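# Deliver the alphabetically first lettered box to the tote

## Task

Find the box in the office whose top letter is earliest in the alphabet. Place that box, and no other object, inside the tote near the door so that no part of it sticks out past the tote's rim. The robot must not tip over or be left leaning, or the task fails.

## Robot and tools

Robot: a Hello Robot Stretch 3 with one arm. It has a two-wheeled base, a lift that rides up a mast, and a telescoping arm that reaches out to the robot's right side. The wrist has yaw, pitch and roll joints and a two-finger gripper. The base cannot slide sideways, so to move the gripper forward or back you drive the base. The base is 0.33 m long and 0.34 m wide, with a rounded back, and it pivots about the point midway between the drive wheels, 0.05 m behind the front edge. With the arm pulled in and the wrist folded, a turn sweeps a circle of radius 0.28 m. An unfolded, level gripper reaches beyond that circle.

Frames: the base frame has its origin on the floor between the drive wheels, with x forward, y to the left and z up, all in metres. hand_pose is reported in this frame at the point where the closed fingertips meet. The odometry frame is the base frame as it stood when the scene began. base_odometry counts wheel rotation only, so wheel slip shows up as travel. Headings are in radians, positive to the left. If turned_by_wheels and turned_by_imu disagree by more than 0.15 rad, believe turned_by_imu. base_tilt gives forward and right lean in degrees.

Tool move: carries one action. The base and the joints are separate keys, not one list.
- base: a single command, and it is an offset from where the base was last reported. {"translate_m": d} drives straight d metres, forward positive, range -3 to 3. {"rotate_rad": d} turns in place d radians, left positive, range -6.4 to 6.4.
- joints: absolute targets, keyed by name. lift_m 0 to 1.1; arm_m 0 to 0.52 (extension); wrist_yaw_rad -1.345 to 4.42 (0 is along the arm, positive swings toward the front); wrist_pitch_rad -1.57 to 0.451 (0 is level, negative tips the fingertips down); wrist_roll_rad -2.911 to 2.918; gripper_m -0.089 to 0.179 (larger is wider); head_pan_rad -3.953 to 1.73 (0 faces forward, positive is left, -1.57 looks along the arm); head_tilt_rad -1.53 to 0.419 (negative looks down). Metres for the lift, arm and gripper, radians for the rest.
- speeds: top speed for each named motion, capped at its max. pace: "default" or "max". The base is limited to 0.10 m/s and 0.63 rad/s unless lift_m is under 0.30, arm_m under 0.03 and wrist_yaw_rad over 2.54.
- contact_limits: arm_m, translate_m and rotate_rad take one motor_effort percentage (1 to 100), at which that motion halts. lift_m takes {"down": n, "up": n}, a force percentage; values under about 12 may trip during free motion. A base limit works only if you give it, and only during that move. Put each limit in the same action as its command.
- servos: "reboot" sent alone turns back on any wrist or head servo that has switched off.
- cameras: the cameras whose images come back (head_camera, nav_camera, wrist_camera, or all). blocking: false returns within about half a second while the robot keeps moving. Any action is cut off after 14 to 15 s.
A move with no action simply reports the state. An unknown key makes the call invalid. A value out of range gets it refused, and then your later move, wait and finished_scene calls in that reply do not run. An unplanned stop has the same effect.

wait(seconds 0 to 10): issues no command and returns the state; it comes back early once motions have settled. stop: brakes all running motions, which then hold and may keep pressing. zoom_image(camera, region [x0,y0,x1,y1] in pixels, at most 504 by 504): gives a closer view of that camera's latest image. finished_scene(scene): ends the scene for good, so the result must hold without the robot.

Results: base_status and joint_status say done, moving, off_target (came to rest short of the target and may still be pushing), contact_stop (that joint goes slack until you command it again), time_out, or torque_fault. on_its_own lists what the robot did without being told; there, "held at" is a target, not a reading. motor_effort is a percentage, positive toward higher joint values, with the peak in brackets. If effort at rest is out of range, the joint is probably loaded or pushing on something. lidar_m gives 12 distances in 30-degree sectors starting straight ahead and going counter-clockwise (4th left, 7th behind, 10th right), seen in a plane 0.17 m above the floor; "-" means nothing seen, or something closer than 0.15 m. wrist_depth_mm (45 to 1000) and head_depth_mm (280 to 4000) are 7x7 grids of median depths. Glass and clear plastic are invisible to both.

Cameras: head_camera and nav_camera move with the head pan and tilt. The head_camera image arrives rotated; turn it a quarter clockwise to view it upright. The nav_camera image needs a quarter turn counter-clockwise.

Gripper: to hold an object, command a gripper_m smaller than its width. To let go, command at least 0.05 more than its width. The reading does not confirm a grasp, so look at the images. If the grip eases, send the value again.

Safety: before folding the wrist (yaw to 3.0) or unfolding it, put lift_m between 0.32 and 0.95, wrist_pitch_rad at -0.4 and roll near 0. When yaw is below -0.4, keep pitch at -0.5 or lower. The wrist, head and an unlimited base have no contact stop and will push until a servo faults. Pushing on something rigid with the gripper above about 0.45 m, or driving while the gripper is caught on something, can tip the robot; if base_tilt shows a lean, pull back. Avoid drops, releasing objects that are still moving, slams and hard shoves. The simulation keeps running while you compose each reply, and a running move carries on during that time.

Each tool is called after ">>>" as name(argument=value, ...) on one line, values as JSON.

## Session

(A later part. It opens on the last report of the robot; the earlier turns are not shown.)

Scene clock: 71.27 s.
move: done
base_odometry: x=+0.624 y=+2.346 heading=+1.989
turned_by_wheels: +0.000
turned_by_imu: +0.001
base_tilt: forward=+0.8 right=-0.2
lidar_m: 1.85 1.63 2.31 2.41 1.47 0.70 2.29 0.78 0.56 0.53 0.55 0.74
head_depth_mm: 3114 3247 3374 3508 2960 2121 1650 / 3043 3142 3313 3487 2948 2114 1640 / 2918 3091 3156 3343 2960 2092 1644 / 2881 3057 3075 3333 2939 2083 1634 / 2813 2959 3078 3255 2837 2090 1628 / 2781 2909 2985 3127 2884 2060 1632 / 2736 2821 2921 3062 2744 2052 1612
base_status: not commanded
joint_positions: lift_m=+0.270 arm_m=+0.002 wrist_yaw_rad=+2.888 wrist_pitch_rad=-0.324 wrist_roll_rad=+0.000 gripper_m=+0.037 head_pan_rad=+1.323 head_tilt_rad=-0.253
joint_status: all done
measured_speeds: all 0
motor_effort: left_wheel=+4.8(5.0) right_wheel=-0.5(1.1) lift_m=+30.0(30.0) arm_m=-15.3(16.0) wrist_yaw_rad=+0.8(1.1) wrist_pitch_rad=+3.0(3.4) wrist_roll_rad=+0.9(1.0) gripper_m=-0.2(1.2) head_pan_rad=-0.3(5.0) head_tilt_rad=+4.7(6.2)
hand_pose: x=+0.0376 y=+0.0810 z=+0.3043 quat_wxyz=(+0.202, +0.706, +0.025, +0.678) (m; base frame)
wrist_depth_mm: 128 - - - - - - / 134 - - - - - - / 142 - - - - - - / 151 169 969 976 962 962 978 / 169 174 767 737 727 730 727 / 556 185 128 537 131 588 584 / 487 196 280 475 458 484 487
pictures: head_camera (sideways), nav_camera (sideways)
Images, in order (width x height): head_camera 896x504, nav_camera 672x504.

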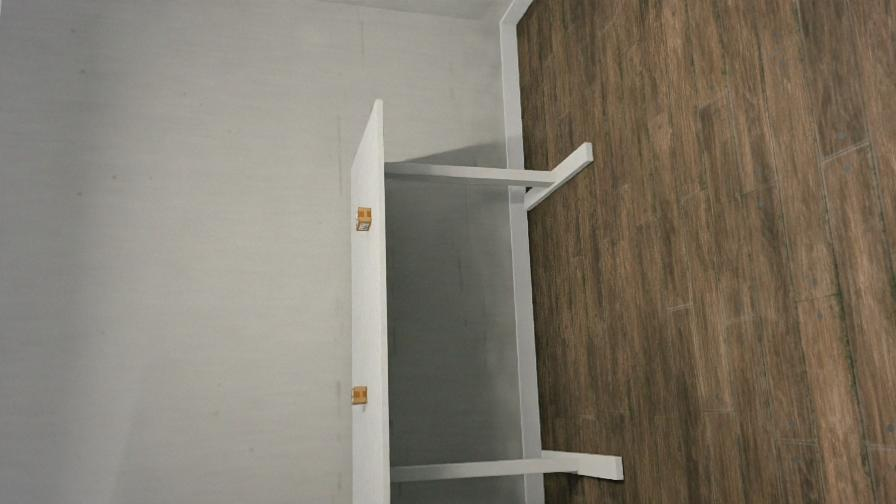

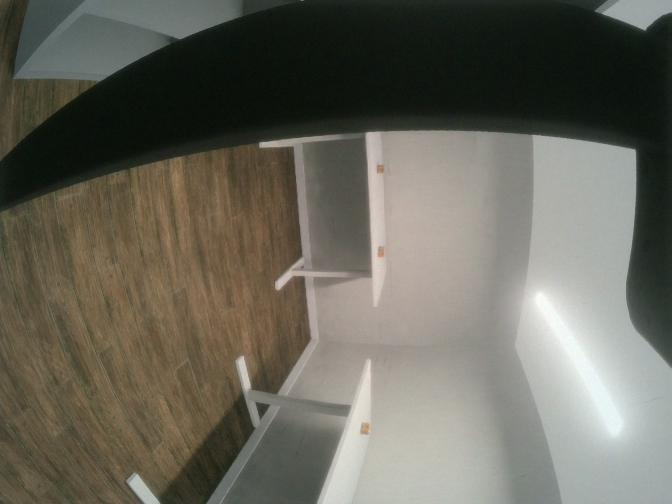

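>>> move(base={"rotate_rad": 1.17}, joints={"head_pan_rad": -0.9, "head_tilt_rad": -0.35}, pace="max", cameras=[])

>>> move(base={"translate_m": 1.44}, pace="max", cameras=["head_camera", "nav_camera"])

>>> move(joints={"head_pan_rad": -1.6, "head_tilt_rad": -0.35}, pace="max", cameras=["head_camera"])

>>> move(joints={"head_pan_rad": 0.5, "head_tilt_rad": -0.35}, pace="max", cameras=["head_camera"])

Scene clock: 89.27 s.
move: done
base_odometry: x=+0.624 y=+2.346 heading=-3.124
turned_by_wheels: +1.170
turned_by_imu: +1.167
base_tilt: forward=+0.9 right=-0.2
lidar_m: 2.97 2.32 0.72 0.70 1.59 0.70 0.54 0.53 0.57 0.83 1.63 2.16
head_depth_mm: 1682 1769 1881 1980 2125 1872 1493 / 1710 1810 1913 2038 2156 1853 1493 / 1751 1865 1958 2098 2241 1850 1492 / 1807 1915 1970 2131 2177 1840 1487 / 1842 1970 1929 2229 2318 1832 1480 / 1899 2034 1680 2301 2397 1836 1481 / 1960 2070 1891 2378 2403 1830 1473
base_status: done
joint_positions: lift_m=+0.270 arm_m=+0.002 wrist_yaw_rad=+2.888 wrist_pitch_rad=-0.324 wrist_roll_rad=+0.000 gripper_m=+0.037 head_pan_rad=-0.916 head_tilt_rad=-0.349
joint_status: all done
measured_speeds: translate_m=+0.000 rotate_rad=+0.000 lift_m=+0.000 arm_m=+0.000 wrist_yaw_rad=+0.000 wrist_pitch_rad=+0.000 wrist_roll_rad=+0.000 head_pan_rad=+0.024 head_tilt_rad=+0.000
motor_effort: left_wheel=-7.8(16.3) right_wheel=+7.8(17.5) lift_m=+29.5(29.8) arm_m=-23.3(23.5) wrist_yaw_rad=+0.8(1.3) wrist_pitch_rad=+2.9(3.3) wrist_roll_rad=+0.8(1.1) gripper_m=-1.2(1.2) head_pan_rad=+3.7(5.1) head_tilt_rad=-2.2(3.6)
hand_pose: x=+0.0376 y=+0.0810 z=+0.3043 quat_wxyz=(+0.202, +0.706, +0.025, +0.678) (m; base frame)
wrist_depth_mm: 129 - - - - - - / 134 - - - - - - / 142 - - - - - - / 151 169 970 865 976 975 980 / 168 174 762 727 725 724 736 / 555 184 128 539 131 587 581 / 487 197 280 473 457 491 486
pictures: none
No camera images: "cameras" was empty.

Scene clock: 95.47 s.
move: done
base_odometry: x=-0.816 y=+2.321 heading=-3.124
turned_by_wheels: +0.000
turned_by_imu: -0.002
base_tilt: forward=+0.8 right=+0.0
lidar_m: 1.54 1.95 1.55 1.51 1.63 1.43 1.86 1.83 1.27 1.27 1.42 1.04
head_depth_mm: 1159 1222 1291 1022 681 1559 1501 / 1190 1255 1324 1010 713 1626 1494 / 1216 1293 1365 932 747 1666 1485 / 1248 1324 1400 1005 781 1723 1484 / 1282 1367 1435 997 783 1289 1375 / 1321 1401 1499 990 1747 1797 1480 / 1365 1447 1564 1624 1795 1839 1481
base_status: done
joint_positions: lift_m=+0.270 arm_m=+0.002 wrist_yaw_rad=+2.888 wrist_pitch_rad=-0.324 wrist_roll_rad=+0.000 gripper_m=+0.037 head_pan_rad=-0.900 head_tilt_rad=-0.350
joint_status: not commanded
measured_speeds: all 0
motor_effort: left_wheel=+4.4(15.5) right_wheel=+0.3(16.0) lift_m=+29.1(29.8) arm_m=-21.4(23.7) wrist_yaw_rad=+0.6(1.3) wrist_pitch_rad=+3.2(3.4) wrist_roll_rad=+0.8(1.2) gripper_m=+0.2(1.6) head_pan_rad=+2.7(4.7) head_tilt_rad=-1.8(2.9)
hand_pose: x=+0.0376 y=+0.0810 z=+0.3043 quat_wxyz=(+0.202, +0.706, +0.025, +0.678) (m; base frame)
wrist_depth_mm: 128 - - - - - - / 134 - - - - - - / 142 - - - - - - / 151 169 958 976 969 966 974 / 169 173 767 726 725 729 732 / 553 184 128 543 131 584 582 / 487 196 278 473 458 487 488
pictures: head_camera (sideways), nav_camera (sideways)
Images, in order (width x height): head_camera 896x504, nav_camera 672x504.

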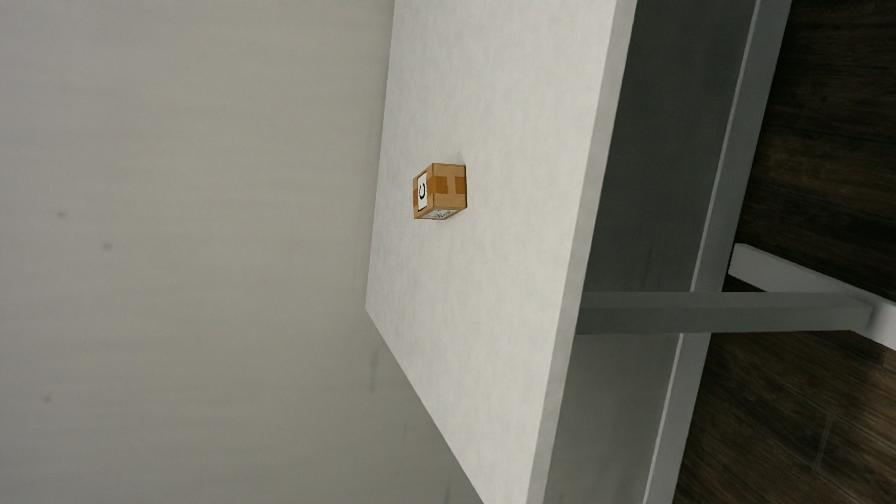

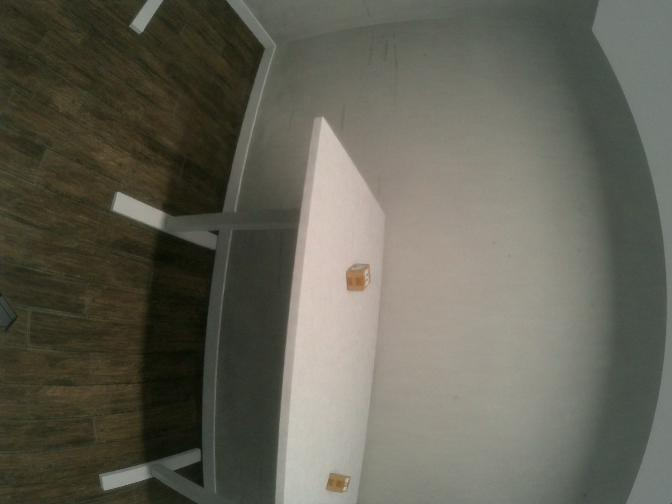

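Scene clock: 96.30 s.
move: done
base_odometry: x=-0.816 y=+2.321 heading=-3.124
turned_by_wheels: +0.000
turned_by_imu: +0.000
base_tilt: forward=+1.0 right=-0.2
lidar_m: 1.54 1.95 1.55 1.51 1.63 1.43 1.87 1.83 1.27 1.27 1.42 1.04
head_depth_mm: 1501 1609 1734 1023 2056 1867 1494 / 1434 1532 1606 1019 1398 1505 1496 / 1373 1466 1541 1010 1811 1811 1494 / 1322 1396 1482 1000 1709 1771 1484 / 1254 1343 1422 997 781 1732 1488 / 1218 1292 1367 993 737 1669 1477 / 1174 1244 1309 985 698 1586 1484
base_status: not commanded
joint_positions: lift_m=+0.270 arm_m=+0.002 wrist_yaw_rad=+2.888 wrist_pitch_rad=-0.324 wrist_roll_rad=+0.000 gripper_m=+0.037 head_pan_rad=-1.610 head_tilt_rad=-0.350
joint_status: all done
measured_speeds: all 0
motor_effort: left_wheel=+4.6(4.7) right_wheel=+0.0(0.6) lift_m=+29.1(29.4) arm_m=-21.2(21.5) wrist_yaw_rad=+0.5(1.2) wrist_pitch_rad=+2.8(3.3) wrist_roll_rad=+0.8(1.0) gripper_m=-0.3(0.9) head_pan_rad=-1.4(4.4) head_tilt_rad=-0.6(5.0)
hand_pose: x=+0.0376 y=+0.0810 z=+0.3043 quat_wxyz=(+0.202, +0.706, +0.025, +0.678) (m; base frame)
wrist_depth_mm: 128 - - - - - - / 134 - - - - - - / 142 - - - - - - / 151 169 977 968 976 974 986 / 169 174 779 730 736 734 740 / 555 184 128 545 131 588 593 / 486 197 280 473 461 487 484
pictures: head_camera (sideways)
Images, in order (width x height): head_camera 896x504.

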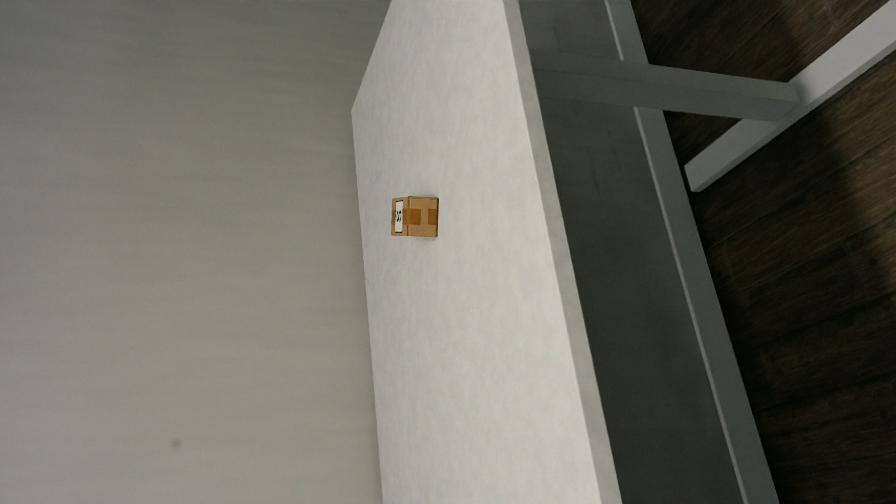

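Scene clock: 97.43 s.
move: done
base_odometry: x=-0.816 y=+2.321 heading=-3.124
turned_by_wheels: +0.000
turned_by_imu: +0.000
base_tilt: forward=+1.0 right=-0.2
lidar_m: 1.54 1.95 1.55 1.50 1.63 1.43 1.86 1.83 1.27 1.27 1.42 1.04
head_depth_mm: 1613 1704 1773 1336 2041 1745 1500 / 1624 1712 1807 1324 2090 1838 1502 / 1654 1729 1819 1433 2153 1842 1495 / 1665 1780 1851 1421 2161 1846 1479 / 1694 1794 1892 1415 2173 1829 1485 / 1733 1833 1910 2088 2227 1830 1470 / 1765 1851 1921 1696 2220 1833 1475
base_status: not commanded
joint_positions: lift_m=+0.270 arm_m=+0.002 wrist_yaw_rad=+2.888 wrist_pitch_rad=-0.324 wrist_roll_rad=+0.000 gripper_m=+0.037 head_pan_rad=+0.539 head_tilt_rad=-0.350
joint_status: all done
measured_speeds: all 0
motor_effort: left_wheel=+4.4(4.7) right_wheel=-0.1(0.6) lift_m=+28.9(29.4) arm_m=-20.3(21.4) wrist_yaw_rad=+1.0(1.1) wrist_pitch_rad=+2.9(3.3) wrist_roll_rad=+0.8(1.1) gripper_m=-0.1(1.1) head_pan_rad=-1.7(5.6) head_tilt_rad=-1.6(3.5)
hand_pose: x=+0.0376 y=+0.0810 z=+0.3043 quat_wxyz=(+0.202, +0.706, +0.025, +0.678) (m; base frame)
wrist_depth_mm: 128 - - - - - - / 134 - - - - - - / 142 - - - - - - / 151 169 991 967 974 971 972 / 169 174 769 721 721 727 736 / 559 185 128 539 131 586 586 / 485 196 279 472 457 487 490
pictures: head_camera (sideways)
Images, in order (width x height): head_camera 896x504.

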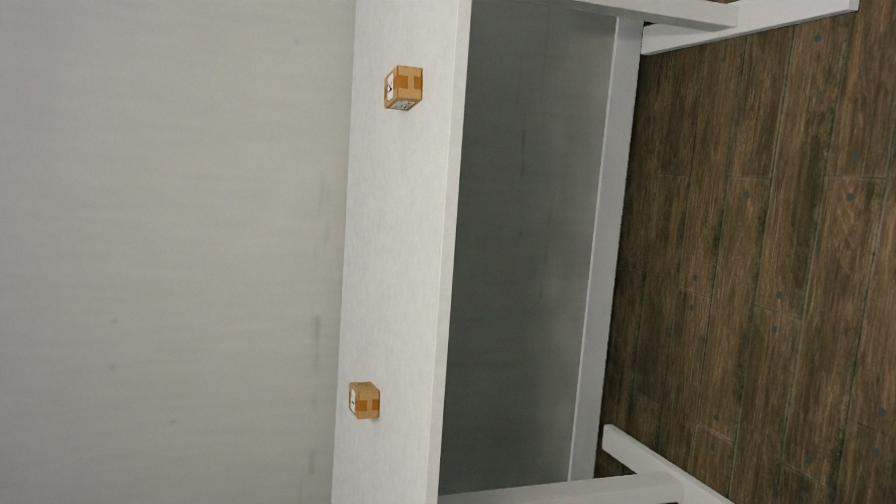

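>>> zoom_image(camera="head_camera", region=[374, 58, 434, 118])

>>> zoom_image(camera="head_camera", region=[335, 370, 395, 430])

>>> move(joints={"head_pan_rad": -0.9, "head_tilt_rad": -0.35}, pace="max", cameras=["head_camera"])

>>> zoom_image(camera="head_camera", region=[405, 155, 475, 225])

>>> move(joints={"head_pan_rad": -1.6, "head_tilt_rad": -0.35}, pace="max", cameras=["head_camera"])

>>> zoom_image(camera="head_camera", region=[380, 182, 450, 252])

Scaled by 8.400 from the camera's 896x504 image, which has a finer 1280x720 frame.

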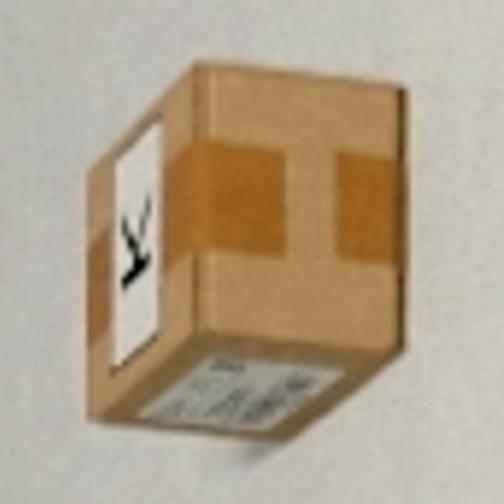

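Scaled by 8.400 from the camera's 896x504 image, which has a finer 1280x720 frame.

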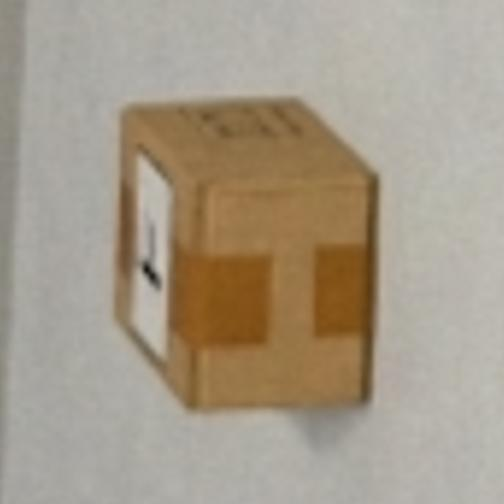

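Scene clock: 103.03 s.
move: done
base_odometry: x=-0.816 y=+2.321 heading=-3.124
turned_by_wheels: +0.000
turned_by_imu: +0.001
base_tilt: forward=+1.0 right=-0.1
lidar_m: 1.54 1.95 1.55 1.51 1.63 1.43 1.87 1.82 1.27 1.28 1.42 1.04
head_depth_mm: 1159 1218 1295 1018 717 1572 1497 / 1187 1255 1322 1018 713 1625 1496 / 1206 1284 1362 945 745 1671 1487 / 1247 1308 1394 968 782 1697 1483 / 1275 1339 1425 992 779 1629 1366 / 1306 1378 1473 989 1709 1786 1486 / 1340 1421 1529 1569 1758 1850 1482
base_status: not commanded
joint_positions: lift_m=+0.270 arm_m=+0.002 wrist_yaw_rad=+2.888 wrist_pitch_rad=-0.324 wrist_roll_rad=+0.000 gripper_m=+0.037 head_pan_rad=-0.933 head_tilt_rad=-0.350
joint_status: all done
measured_speeds: all 0
motor_effort: left_wheel=+4.3(4.7) right_wheel=+0.0(0.4) lift_m=+28.8(29.1) arm_m=-19.3(19.8) wrist_yaw_rad=+0.7(1.1) wrist_pitch_rad=+3.0(3.3) wrist_roll_rad=+0.9(1.0) gripper_m=+0.1(1.2) head_pan_rad=+1.4(5.5) head_tilt_rad=-0.7(4.3)
hand_pose: x=+0.0376 y=+0.0810 z=+0.3043 quat_wxyz=(+0.202, +0.706, +0.025, +0.678) (m; base frame)
wrist_depth_mm: 128 - - - - - - / 134 - - - - - - / 142 - - - - - - / 151 169 967 980 960 970 969 / 169 173 759 719 727 735 740 / 558 184 128 540 131 585 589 / 486 197 278 469 454 488 489
pictures: head_camera (sideways)
Images, in order (width x height): head_camera 896x504.

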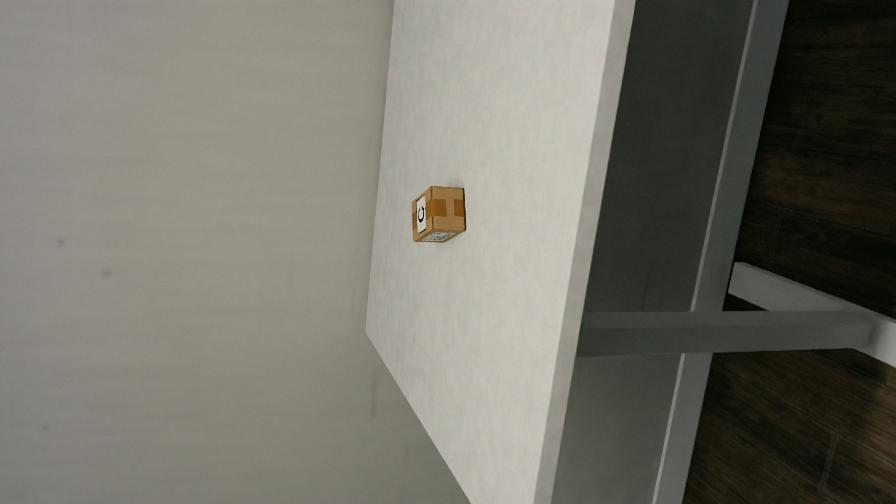

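Scaled by 7.200 from the camera's 896x504 image, which has a finer 1280x720 frame.

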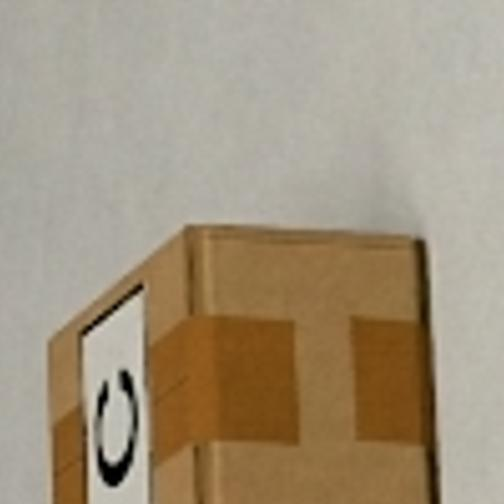

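Scene clock: 103.83 s.
move: done
base_odometry: x=-0.816 y=+2.321 heading=-3.124
turned_by_wheels: +0.000
turned_by_imu: +0.000
base_tilt: forward=+0.9 right=-0.3
lidar_m: 1.54 1.95 1.55 1.50 1.63 1.43 1.86 1.83 1.27 1.28 1.42 1.04
head_depth_mm: 1528 1632 1761 1028 2085 1876 1505 / 1454 1560 1659 1017 1386 1518 1494 / 1390 1488 1561 1012 1848 1807 1501 / 1336 1415 1488 1000 1718 1808 1489 / 1279 1357 1431 994 780 1740 1488 / 1230 1301 1363 992 738 1681 1481 / 1180 1245 1313 983 700 1586 1480
base_status: not commanded
joint_positions: lift_m=+0.270 arm_m=+0.002 wrist_yaw_rad=+2.888 wrist_pitch_rad=-0.324 wrist_roll_rad=+0.000 gripper_m=+0.037 head_pan_rad=-1.633 head_tilt_rad=-0.350
joint_status: all done
measured_speeds: all 0
motor_effort: left_wheel=+4.1(4.6) right_wheel=+0.1(0.6) lift_m=+29.2(29.2) arm_m=-18.7(19.6) wrist_yaw_rad=+0.9(1.4) wrist_pitch_rad=+2.9(3.4) wrist_roll_rad=+0.8(1.0) gripper_m=-0.7(0.9) head_pan_rad=+0.4(4.8) head_tilt_rad=-1.1(3.2)
hand_pose: x=+0.0376 y=+0.0810 z=+0.3043 quat_wxyz=(+0.202, +0.706, +0.025, +0.678) (m; base frame)
wrist_depth_mm: 128 - - - - - - / 134 - - - - - - / 142 - - - - - - / 151 169 959 953 978 975 975 / 169 173 762 728 736 729 730 / 559 185 128 539 131 583 580 / 485 196 279 470 457 490 492
pictures: head_camera (sideways)
Images, in order (width x height): head_camera 896x504.

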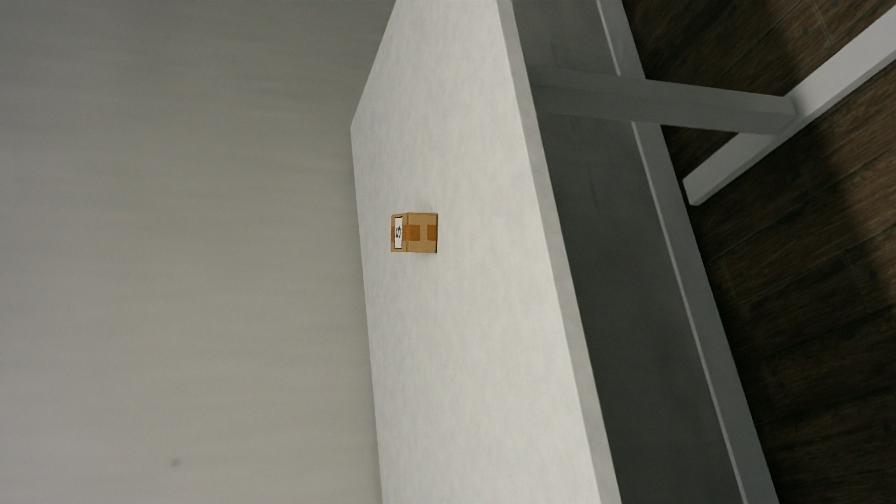

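Scaled by 7.200 from the camera's 896x504 image, which has a finer 1280x720 frame.

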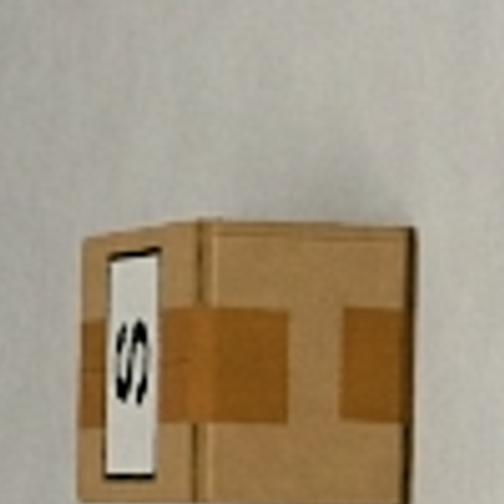

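>>> move(base={"rotate_rad": -0.598}, joints={"lift_m": 0.94, "wrist_pitch_rad": -0.4, "head_pan_rad": -1.57, "head_tilt_rad": -0.65}, pace="max", cameras=[])

>>> move(joints={"wrist_yaw_rad": 0.0, "gripper_m": 0.15}, pace="max", cameras=["nav_camera"])

>>> move(base={"translate_m": 0.345}, joints={"lift_m": 1.09, "wrist_pitch_rad": -0.3}, pace="max", cameras=["nav_camera"])

>>> move(base={"rotate_rad": 1.0}, pace="max", cameras=["head_camera", "wrist_camera"])

Scene clock: 147.10 s.
move: done
base_odometry: x=-0.816 y=+2.321 heading=+2.562
turned_by_wheels: -0.598
turned_by_imu: -0.594
base_tilt: forward=+1.1 right=-0.1
lidar_m: 1.04 1.55 1.54 1.69 1.55 1.16 1.42 1.89 1.83 1.90 1.27 1.42
head_depth_mm: 1594 1734 1923 2007 1784 - - / 1683 1839 2048 2074 1722 - - / 1772 1968 2187 2071 1737 - - / 1901 2041 2344 2063 1726 - - / 1888 1044 2302 2076 1717 - 1173 / 1698 1037 1392 1592 1649 1443 1192 / 1533 1035 1314 1918 1674 1401 1226
base_status: done
joint_positions: lift_m=+0.940 arm_m=+0.002 wrist_yaw_rad=+2.888 wrist_pitch_rad=-0.416 wrist_roll_rad=+0.000 gripper_m=+0.037 head_pan_rad=-1.569 head_tilt_rad=-0.653
joint_status: all done
measured_speeds: all 0
motor_effort: left_wheel=+10.3(16.6) right_wheel=-8.3(15.5) lift_m=+29.3(32.7) arm_m=-23.3(23.8) wrist_yaw_rad=+0.9(1.4) wrist_pitch_rad=+2.7(5.4) wrist_roll_rad=+0.9(1.1) gripper_m=-0.2(1.3) head_pan_rad=+1.1(4.9) head_tilt_rad=+1.9(4.4)
hand_pose: x=+0.0350 y=+0.0708 z=+0.9532 quat_wxyz=(+0.232, +0.704, +0.058, +0.668) (m; base frame)
wrist_depth_mm: 128 - - - - - - / 136 - - - - - - / 148 176 - - - - - / 164 180 - - - - - / - 182 - - - - - / - 202 127 - 131 - - / - - - - - - -
pictures: none
No camera images: "cameras" was empty.

Scene clock: 148.87 s.
move: done
base_odometry: x=-0.816 y=+2.321 heading=+2.562
turned_by_wheels: +0.000
turned_by_imu: +0.000
base_tilt: forward=+1.0 right=-0.1
lidar_m: 1.04 1.55 1.54 1.69 1.55 1.16 1.43 1.89 1.83 1.90 1.27 1.42
head_depth_mm: 1596 1750 1930 2013 1782 - - / 1687 1837 2029 2087 1725 - - / 1800 1959 2181 2094 - - - / 1911 2037 2364 2064 1681 1381 1224 / 1901 1054 2290 2059 1597 1408 1219 / 1682 1045 1385 1607 1646 1405 1216 / 1546 1038 833 1935 1695 1407 1221
base_status: not commanded
joint_positions: lift_m=+0.940 arm_m=+0.002 wrist_yaw_rad=+0.003 wrist_pitch_rad=-0.416 wrist_roll_rad=+0.000 gripper_m=+0.150 head_pan_rad=-1.569 head_tilt_rad=-0.651
joint_status: all done
measured_speeds: all 0
motor_effort: left_wheel=+10.2(10.5) right_wheel=-8.1(8.9) lift_m=+29.4(29.8) arm_m=-22.1(23.1) wrist_yaw_rad=-2.3(6.9) wrist_pitch_rad=+2.7(3.1) wrist_roll_rad=+0.8(1.1) gripper_m=+0.7(92.5) head_pan_rad=+0.4(2.0) head_tilt_rad=+1.6(3.2)
hand_pose: x=-0.0207 y=-0.3714 z=+0.9532 quat_wxyz=(+0.692, +0.147, -0.691, -0.145) (m; base frame)
wrist_depth_mm: - - - - - - - / - - - - - - - / - - - - - - - / - - - - - - - / - - - - - - - / - 123 - - - 122 - / 107 - - - - - -
pictures: nav_camera (sideways)
Images, in order (width x height): nav_camera 672x504.

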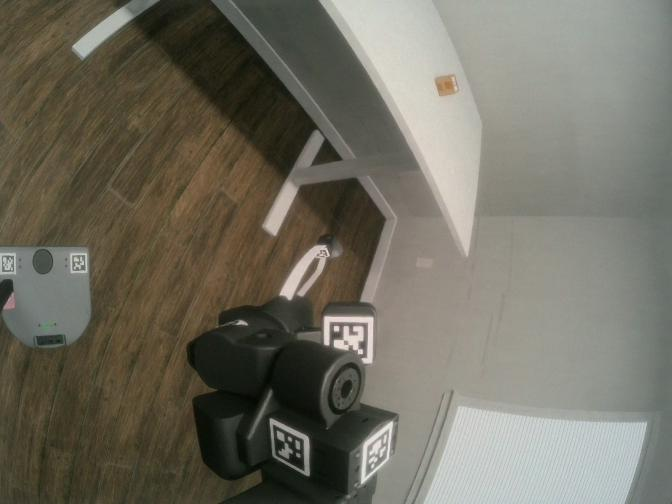

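Scene clock: 153.27 s.
move: done
base_odometry: x=-1.105 y=+2.510 heading=+2.562
turned_by_wheels: +0.000
turned_by_imu: +0.000
base_tilt: forward=+1.0 right=-0.1
lidar_m: 0.71 1.61 1.32 1.72 1.98 1.46 1.77 2.07 2.00 1.20 1.16 0.74
head_depth_mm: - - - - - 1357 1219 / - - - - - 1350 1221 / - - 803 - - 1381 1224 / 1678 1053 763 1520 1628 1408 1226 / 1496 1049 643 617 1665 1414 1222 / 1339 1047 724 555 1634 1406 1222 / 1212 1042 723 551 487 1416 1223
base_status: done
joint_positions: lift_m=+1.090 arm_m=+0.002 wrist_yaw_rad=+0.003 wrist_pitch_rad=-0.320 wrist_roll_rad=+0.000 gripper_m=+0.150 head_pan_rad=-1.569 head_tilt_rad=-0.650
joint_status: all done
measured_speeds: all 0
motor_effort: left_wheel=+13.7(17.3) right_wheel=-2.4(5.3) lift_m=+22.0(32.8) arm_m=-19.9(22.3) wrist_yaw_rad=-1.8(2.5) wrist_pitch_rad=+3.4(7.2) wrist_roll_rad=+0.9(1.1) gripper_m=+0.4(1.2) head_pan_rad=-1.3(2.1) head_tilt_rad=+1.0(3.1)
hand_pose: x=-0.0208 y=-0.3824 z=+1.1253 quat_wxyz=(+0.699, +0.114, -0.697, -0.112) (m; base frame)
wrist_depth_mm: - - - - - - - / - - - - - - - / - - - - - - - / - - - - - - - / - - - - - - - / - 123 - - - 122 - / - - - - - - -
pictures: nav_camera (sideways)
Images, in order (width x height): nav_camera 672x504.

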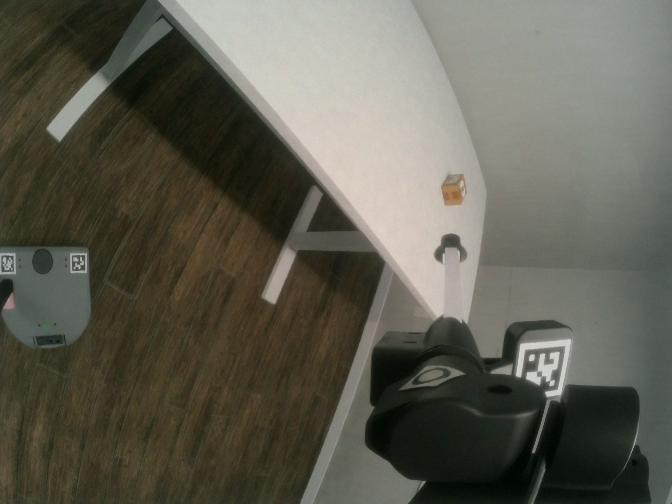

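Scene clock: 155.80 s.
move: done
base_odometry: x=-1.105 y=+2.510 heading=-2.722
turned_by_wheels: +0.999
turned_by_imu: +0.997
base_tilt: forward=+0.9 right=-0.3
lidar_m: 1.32 1.72 1.65 1.46 1.77 2.10 2.00 1.21 1.18 1.13 0.70 1.53
head_depth_mm: - - - - - 1351 1222 / - - - - - 1356 1222 / - - 801 - - 1381 1217 / 943 1005 655 539 461 1421 1221 / 948 1006 642 554 462 1414 1223 / 952 1013 725 555 461 1218 1196 / 951 1009 726 554 460 1415 1220
base_status: done
joint_positions: lift_m=+1.090 arm_m=+0.002 wrist_yaw_rad=+0.002 wrist_pitch_rad=-0.320 wrist_roll_rad=+0.000 gripper_m=+0.150 head_pan_rad=-1.569 head_tilt_rad=-0.650
joint_status: not commanded
measured_speeds: all 0
motor_effort: left_wheel=-10.1(14.1) right_wheel=+11.5(14.9) lift_m=+21.1(22.3) arm_m=-23.2(23.8) wrist_yaw_rad=-1.4(2.1) wrist_pitch_rad=+3.7(3.8) wrist_roll_rad=+0.9(1.2) gripper_m=-0.2(0.9) head_pan_rad=-2.1(3.6) head_tilt_rad=+0.9(2.7)
hand_pose: x=-0.0209 y=-0.3824 z=+1.1253 quat_wxyz=(+0.699, +0.114, -0.698, -0.112) (m; base frame)
wrist_depth_mm: - - - - - - - / - - - - - - - / - - - - - - - / - - - - - - - / - - - 460 - - - / - 123 - - - 122 - / - - - - - - -
pictures: head_camera (sideways), wrist_camera
Images, in order (width x height): head_camera 896x504, wrist_camera 644x364.

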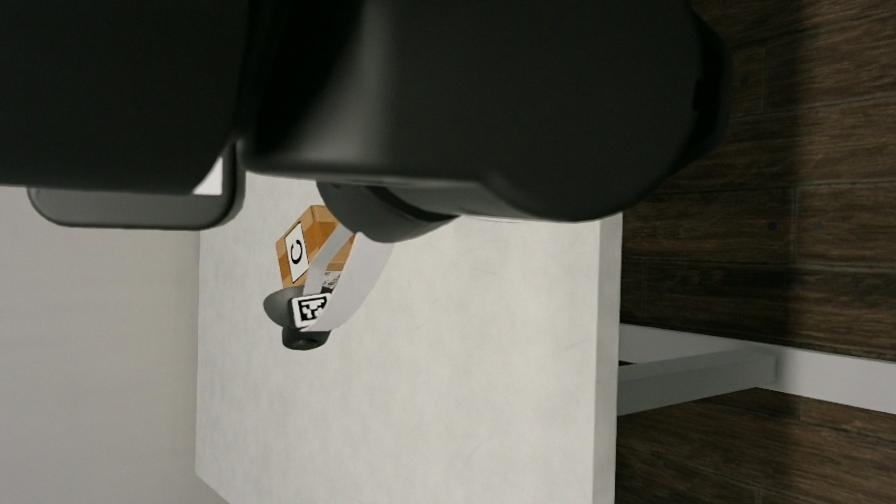

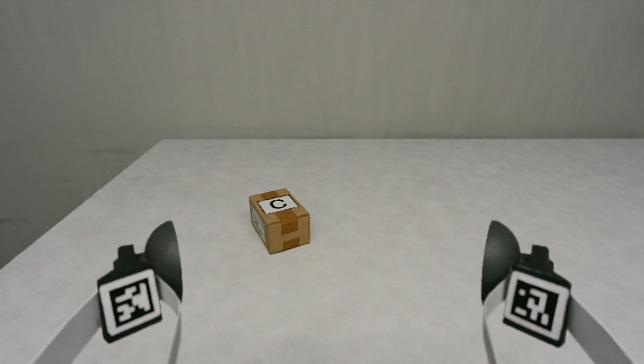

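>>> move(base={"translate_m": -0.036}, joints={"arm_m": 0.33, "wrist_yaw_rad": 0.455}, cameras=["head_camera", "wrist_camera"])

Scene clock: 175.97 s.
move: done
base_odometry: x=-1.072 y=+2.524 heading=-2.722
turned_by_wheels: +0.000
turned_by_imu: +0.001
base_tilt: forward=+1.0 right=-0.2
lidar_m: 1.36 1.74 1.67 1.46 1.76 2.07 1.97 1.18 1.18 1.13 0.72 1.52
head_depth_mm: 342 997 732 557 464 1431 1223 / 357 996 729 556 462 1418 1222 / 362 440 733 556 462 1416 1224 / 436 937 671 555 462 1414 1223 / 948 992 681 554 460 1414 1214 / 954 990 724 554 460 1192 1195 / 961 1008 725 554 460 1420 1217
base_status: done
joint_positions: lift_m=+1.090 arm_m=+0.330 wrist_yaw_rad=+0.452 wrist_pitch_rad=-0.320 wrist_roll_rad=+0.000 gripper_m=+0.150 head_pan_rad=-1.570 head_tilt_rad=-0.650
joint_status: all done
measured_speeds: all 0
motor_effort: left_wheel=-7.2(13.4) right_wheel=-2.5(7.2) lift_m=+22.9(23.0) arm_m=+24.2(26.5) wrist_yaw_rad=+3.6(6.2) wrist_pitch_rad=+3.7(3.8) wrist_roll_rad=+0.8(1.2) gripper_m=-0.3(1.3) head_pan_rad=-2.4(4.6) head_tilt_rad=+1.0(2.1)
hand_pose: x=+0.0814 y=-0.6870 z=+1.1253 quat_wxyz=(+0.706, +0.266, -0.655, +0.046) (m; base frame)
wrist_depth_mm: - - - - - - - / - - - - - - - / - - - - - - - / - - - - - - - / - - - - - - - / - 123 - - - 122 - / - - - - - - -
pictures: head_camera (sideways), wrist_camera
Images, in order (width x height): head_camera 896x504, wrist_camera 644x364.

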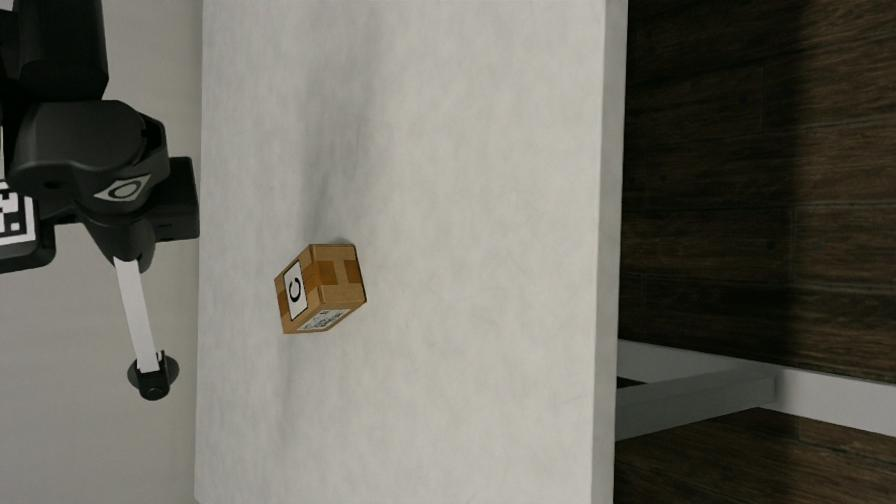

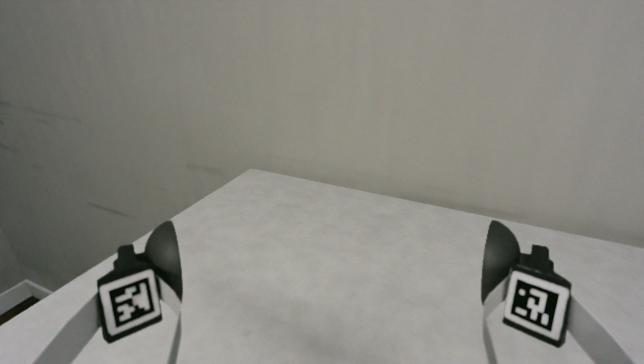

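>>> move(joints={"arm_m": 0.35}, cameras=[])

>>> move(joints={"lift_m": 1.0}, contact_limits={"lift_m": {"down": 15}}, cameras=["wrist_camera", "head_camera"])

Scene clock: 187.13 s.
move: done
base_odometry: x=-1.072 y=+2.524 heading=-2.722
turned_by_wheels: +0.000
turned_by_imu: +0.001
base_tilt: forward=+0.9 right=-0.1
lidar_m: 1.36 1.74 1.67 1.46 1.76 2.07 1.97 1.18 1.18 1.12 0.72 1.53
head_depth_mm: 361 997 733 558 463 1413 1230 / 374 994 731 556 462 1421 1225 / 378 889 730 557 461 1411 1221 / 469 934 668 555 462 1414 1222 / 947 988 681 555 460 1416 1223 / 955 989 729 554 461 1193 1200 / 953 1011 725 554 461 1413 1219
base_status: not commanded
joint_positions: lift_m=+1.090 arm_m=+0.350 wrist_yaw_rad=+0.452 wrist_pitch_rad=-0.320 wrist_roll_rad=+0.000 gripper_m=+0.150 head_pan_rad=-1.570 head_tilt_rad=-0.650
joint_status: all done
measured_speeds: all 0
motor_effort: left_wheel=-7.2(7.4) right_wheel=-2.6(3.1) lift_m=+24.0(24.1) arm_m=+23.3(26.0) wrist_yaw_rad=+3.1(3.7) wrist_pitch_rad=+3.2(3.7) wrist_roll_rad=+0.8(1.1) gripper_m=-0.4(1.3) head_pan_rad=-2.6(4.2) head_tilt_rad=+0.0(1.2)
hand_pose: x=+0.0814 y=-0.7071 z=+1.1253 quat_wxyz=(+0.706, +0.266, -0.655, +0.046) (m; base frame)
wrist_depth_mm: - - - - - - - / - - - - - - - / - - - - - - - / - - - - - - - / - - - - - - - / - 123 - - - 122 - / - - - - - - -
pictures: none
No camera images: "cameras" was empty.

Scene clock: 188.80 s.
move: done
base_odometry: x=-1.072 y=+2.524 heading=-2.722
turned_by_wheels: +0.000
turned_by_imu: +0.000
base_tilt: forward=+1.0 right=-0.2
lidar_m: 1.35 1.74 1.67 1.46 1.76 2.07 1.97 1.18 1.18 1.12 0.72 1.53
head_depth_mm: 906 415 734 559 463 1409 1228 / 390 409 731 558 463 1416 1226 / 918 422 645 558 463 1414 1221 / 938 507 650 556 463 1410 1227 / 952 1007 669 555 461 1407 1225 / 951 1013 723 554 460 1193 1194 / 955 1005 723 553 460 1414 1224
base_status: not commanded
joint_positions: lift_m=+1.000 arm_m=+0.350 wrist_yaw_rad=+0.452 wrist_pitch_rad=-0.320 wrist_roll_rad=+0.000 gripper_m=+0.150 head_pan_rad=-1.570 head_tilt_rad=-0.650
joint_status: all done
measured_speeds: all 0
motor_effort: left_wheel=-7.2(7.4) right_wheel=-2.8(3.2) lift_m=+20.5(22.8) arm_m=+19.1(23.8) wrist_yaw_rad=+3.1(3.9) wrist_pitch_rad=+3.4(3.7) wrist_roll_rad=+0.7(1.2) gripper_m=+0.0(1.5) head_pan_rad=-2.2(4.3) head_tilt_rad=-0.3(1.4)
contact_limits: lift_m down 15 (down: maximum 72; up: maximum 65)
hand_pose: x=+0.0814 y=-0.7071 z=+1.0353 quat_wxyz=(+0.706, +0.266, -0.655, +0.046) (m; base frame)
wrist_depth_mm: - - - - - - - / - - - - - - - / - - - - - - - / - - - - - - - / - - - - - - - / - 123 261 261 253 122 263 / 106 212 181 173 227 220 228
pictures: head_camera (sideways), wrist_camera
Images, in order (width x height): head_camera 896x504, wrist_camera 644x364.

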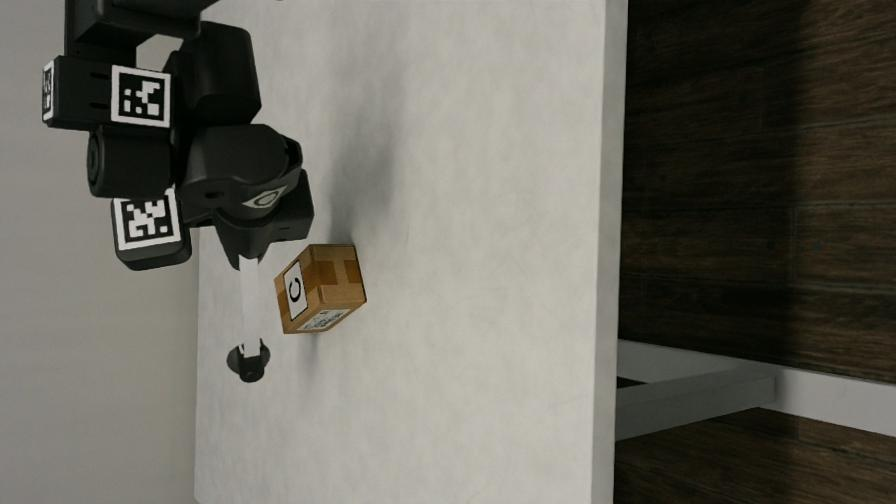

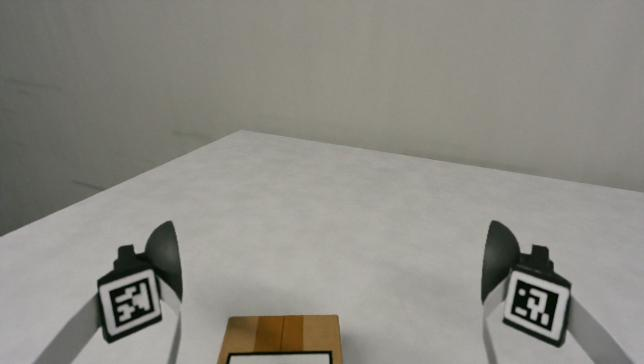

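>>> move(base={"translate_m": 0.008}, joints={"arm_m": 0.31}, cameras=["wrist_camera", "head_camera"])

Scene clock: 205.63 s.
move: done
base_odometry: x=-1.079 y=+2.521 heading=-2.722
turned_by_wheels: +0.000
turned_by_imu: +0.001
base_tilt: forward=+1.0 right=+0.1
lidar_m: 1.35 1.74 1.67 1.46 1.76 2.08 1.97 1.18 1.18 1.12 0.72 1.53
head_depth_mm: 906 378 699 557 463 1423 1215 / 907 369 672 557 463 1420 1219 / 937 387 463 558 461 1412 1222 / 947 464 644 556 461 1412 1227 / 947 1009 669 554 462 1405 1223 / 950 1009 697 554 461 1182 1200 / 954 1015 726 553 460 1403 1224
base_status: done
joint_positions: lift_m=+1.000 arm_m=+0.310 wrist_yaw_rad=+0.452 wrist_pitch_rad=-0.320 wrist_roll_rad=+0.000 gripper_m=+0.150 head_pan_rad=-1.570 head_tilt_rad=-0.650
joint_status: all done
measured_speeds: all 0
motor_effort: left_wheel=+3.3(7.6) right_wheel=+5.3(9.9) lift_m=+23.3(23.3) arm_m=-23.1(25.3) wrist_yaw_rad=+2.8(3.8) wrist_pitch_rad=+3.5(3.9) wrist_roll_rad=+1.0(1.1) gripper_m=+0.1(1.2) head_pan_rad=-2.6(3.8) head_tilt_rad=-0.6(1.9)
contact_limits: lift_m down 15 (down: maximum 72; up: maximum 65)
hand_pose: x=+0.0815 y=-0.6670 z=+1.0353 quat_wxyz=(+0.706, +0.266, -0.655, +0.047) (m; base frame)
wrist_depth_mm: - - - - - - - / - - - - - - - / - - - - - - - / - - - - - - - / - - - - - - - / - 123 261 195 252 122 264 / 106 212 226 168 221 221 229
pictures: head_camera (sideways), wrist_camera
Images, in order (width x height): head_camera 896x504, wrist_camera 644x364.

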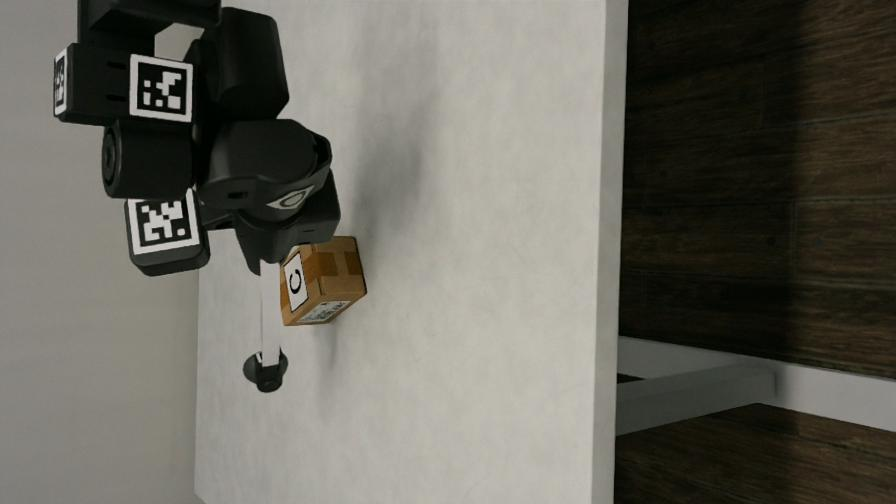

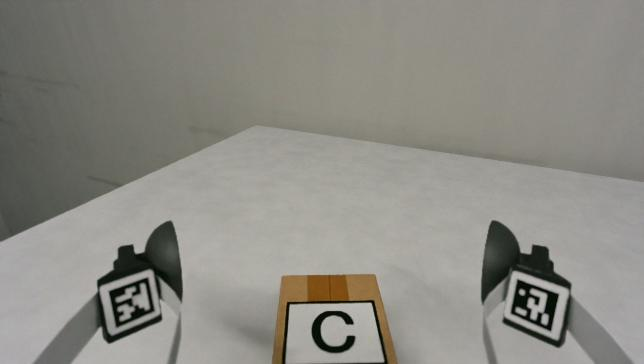

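>>> move(joints={"lift_m": 0.945}, contact_limits={"lift_m": {"down": 15}}, cameras=["wrist_camera", "head_camera"])

Scene clock: 211.37 s.
move: done
base_odometry: x=-1.079 y=+2.521 heading=-2.722
turned_by_wheels: +0.000
turned_by_imu: +0.001
base_tilt: forward=+1.1 right=-0.1
lidar_m: 1.35 1.74 1.67 1.46 1.76 2.08 1.97 1.18 1.18 1.12 0.72 1.52
head_depth_mm: 943 412 416 559 463 1414 1225 / 944 387 413 557 462 1411 1218 / 947 997 429 538 462 1423 1227 / 946 1007 524 554 462 1413 1218 / 948 1003 664 555 461 1414 1221 / 956 1010 695 555 460 1186 1200 / 956 1015 725 552 460 1404 1218
base_status: not commanded
joint_positions: lift_m=+0.945 arm_m=+0.310 wrist_yaw_rad=+0.452 wrist_pitch_rad=-0.320 wrist_roll_rad=+0.000 gripper_m=+0.150 head_pan_rad=-1.570 head_tilt_rad=-0.650
joint_status: all done
measured_speeds: all 0
motor_effort: left_wheel=+3.3(3.5) right_wheel=+6.0(6.0) lift_m=+21.0(27.4) arm_m=-18.9(19.9) wrist_yaw_rad=+3.3(3.5) wrist_pitch_rad=+3.8(3.8) wrist_roll_rad=+0.9(1.0) gripper_m=+0.1(0.9) head_pan_rad=-2.8(3.5) head_tilt_rad=-1.3(2.0)
contact_limits: lift_m down 15 (down: maximum 72; up: maximum 65)
hand_pose: x=+0.0815 y=-0.6670 z=+0.9803 quat_wxyz=(+0.706, +0.266, -0.655, +0.047) (m; base frame)
wrist_depth_mm: - - - - - - - / - - - - - - - / - - - - - - - / - - - - - - - / 240 239 242 155 221 232 243 / 201 124 194 125 136 126 204 / 106 152 162 111 112 158 103
pictures: head_camera (sideways), wrist_camera
Images, in order (width x height): head_camera 896x504, wrist_camera 644x364.

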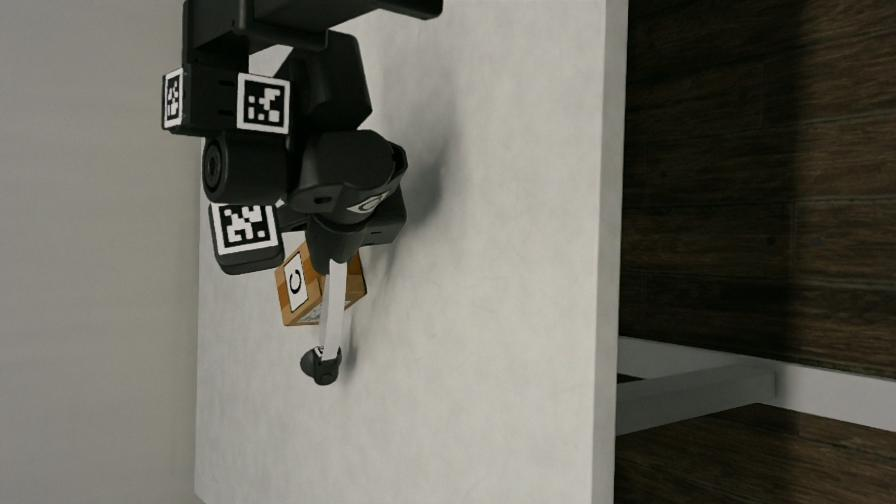

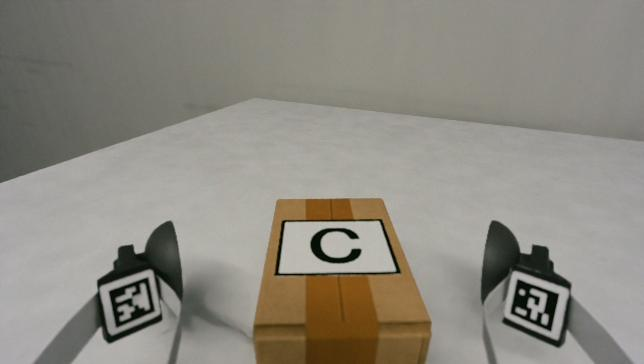

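>>> move(joints={"lift_m": 0.92}, speeds={"lift_m": 0.05}, contact_limits={"lift_m": {"down": 13}}, cameras=["wrist_camera"])

>>> move(joints={"gripper_m": 0.03}, cameras=["wrist_camera"])

Scene clock: 219.33 s.
move: done
base_odometry: x=-1.079 y=+2.521 heading=-2.722
turned_by_wheels: +0.000
turned_by_imu: +0.001
base_tilt: forward=+0.7 right=-0.2
lidar_m: 1.35 1.74 1.67 1.46 1.76 2.08 1.98 1.19 1.19 1.13 0.72 1.53
head_depth_mm: 944 1002 351 523 463 1418 1224 / 947 1008 414 539 463 1420 1229 / 946 1001 436 516 462 1410 1221 / 946 1005 517 538 461 1413 1218 / 953 1004 651 555 460 1413 1218 / 953 1012 725 556 461 1190 1203 / 955 1011 726 554 460 1413 1219
base_status: not commanded
joint_positions: lift_m=+0.920 arm_m=+0.310 wrist_yaw_rad=+0.452 wrist_pitch_rad=-0.293 wrist_roll_rad=+0.009 gripper_m=+0.150 head_pan_rad=-1.570 head_tilt_rad=-0.650
joint_status: all done
measured_speeds: all 0
motor_effort: left_wheel=+3.3(3.5) right_wheel=+5.5(6.5) lift_m=+17.4(21.4) arm_m=-14.0(15.1) wrist_yaw_rad=+2.8(3.5) wrist_pitch_rad=-1.7(3.7) wrist_roll_rad=-2.7(2.7) gripper_m=+0.6(1.4) head_pan_rad=-2.7(3.7) head_tilt_rad=-1.5(3.1)
contact_limits: lift_m down 13 (down: maximum 72; up: maximum 65)
hand_pose: x=+0.0827 y=-0.6694 z=+0.9617 quat_wxyz=(+0.702, +0.258, -0.662, +0.055) (m; base frame)
wrist_depth_mm: - - - - - - - / - - - - - - - / - - - - - - - / - - - 155 252 - - / 215 204 214 123 137 214 213 / - 123 164 101 102 126 169 / 106 126 141 105 109 136 140
pictures: wrist_camera
Images, in order (width x height): wrist_camera 644x364.

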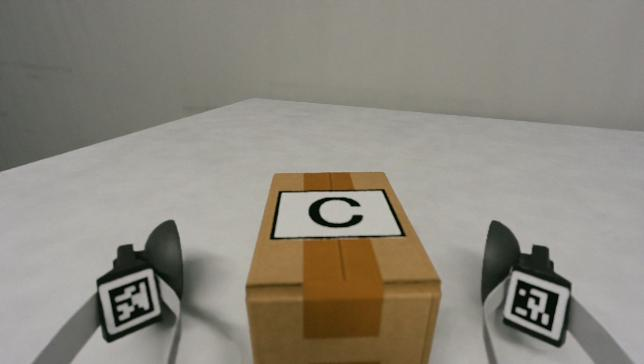

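Scene clock: 221.10 s.
move: done
base_odometry: x=-1.079 y=+2.521 heading=-2.722
turned_by_wheels: +0.000
turned_by_imu: +0.000
base_tilt: forward=+0.8 right=-0.1
lidar_m: 1.35 1.73 1.67 1.46 1.76 2.08 1.97 1.18 1.19 1.13 0.72 1.53
head_depth_mm: 941 998 351 522 463 1416 1227 / 944 1001 420 539 463 1407 1223 / 946 998 436 516 461 1417 1226 / 954 1005 514 538 461 1416 1225 / 953 1008 669 555 461 1406 1217 / 955 1006 728 554 461 1191 1198 / 954 1011 724 555 460 1426 1221
base_status: not commanded
joint_positions: lift_m=+0.920 arm_m=+0.310 wrist_yaw_rad=+0.462 wrist_pitch_rad=-0.286 wrist_roll_rad=+0.009 gripper_m=+0.032 head_pan_rad=-1.570 head_tilt_rad=-0.650
joint_status: all done
measured_speeds: all 0
motor_effort: left_wheel=+3.3(3.5) right_wheel=+4.7(6.0) lift_m=+21.0(21.3) arm_m=-12.0(14.3) wrist_yaw_rad=-5.8(6.3) wrist_pitch_rad=-2.7(3.2) wrist_roll_rad=-2.4(2.6) gripper_m=-30.3(98.5) head_pan_rad=-2.1(3.8) head_tilt_rad=-2.1(3.4)
contact_limits: lift_m down 13 (down: maximum 72; up: maximum 65)
hand_pose: x=+0.0852 y=-0.6689 z=+0.9633 quat_wxyz=(+0.702, +0.259, -0.661, +0.061) (m; base frame)
wrist_depth_mm: - - - - - - - / - - - - - - - / - - - - - - - / - - - 159 170 - - / 218 219 154 125 140 217 216 / 180 166 129 104 104 165 171 / 148 112 125 109 110 133 142
pictures: wrist_camera
Images, in order (width x height): wrist_camera 644x364.

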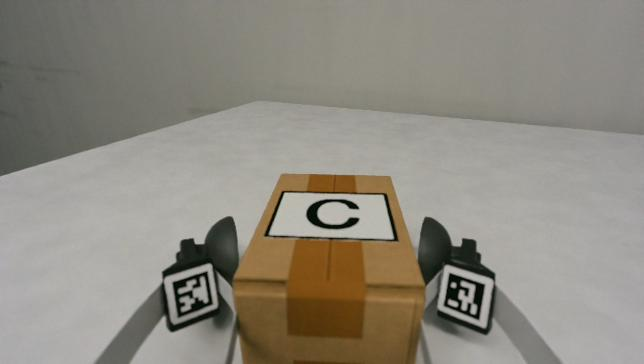

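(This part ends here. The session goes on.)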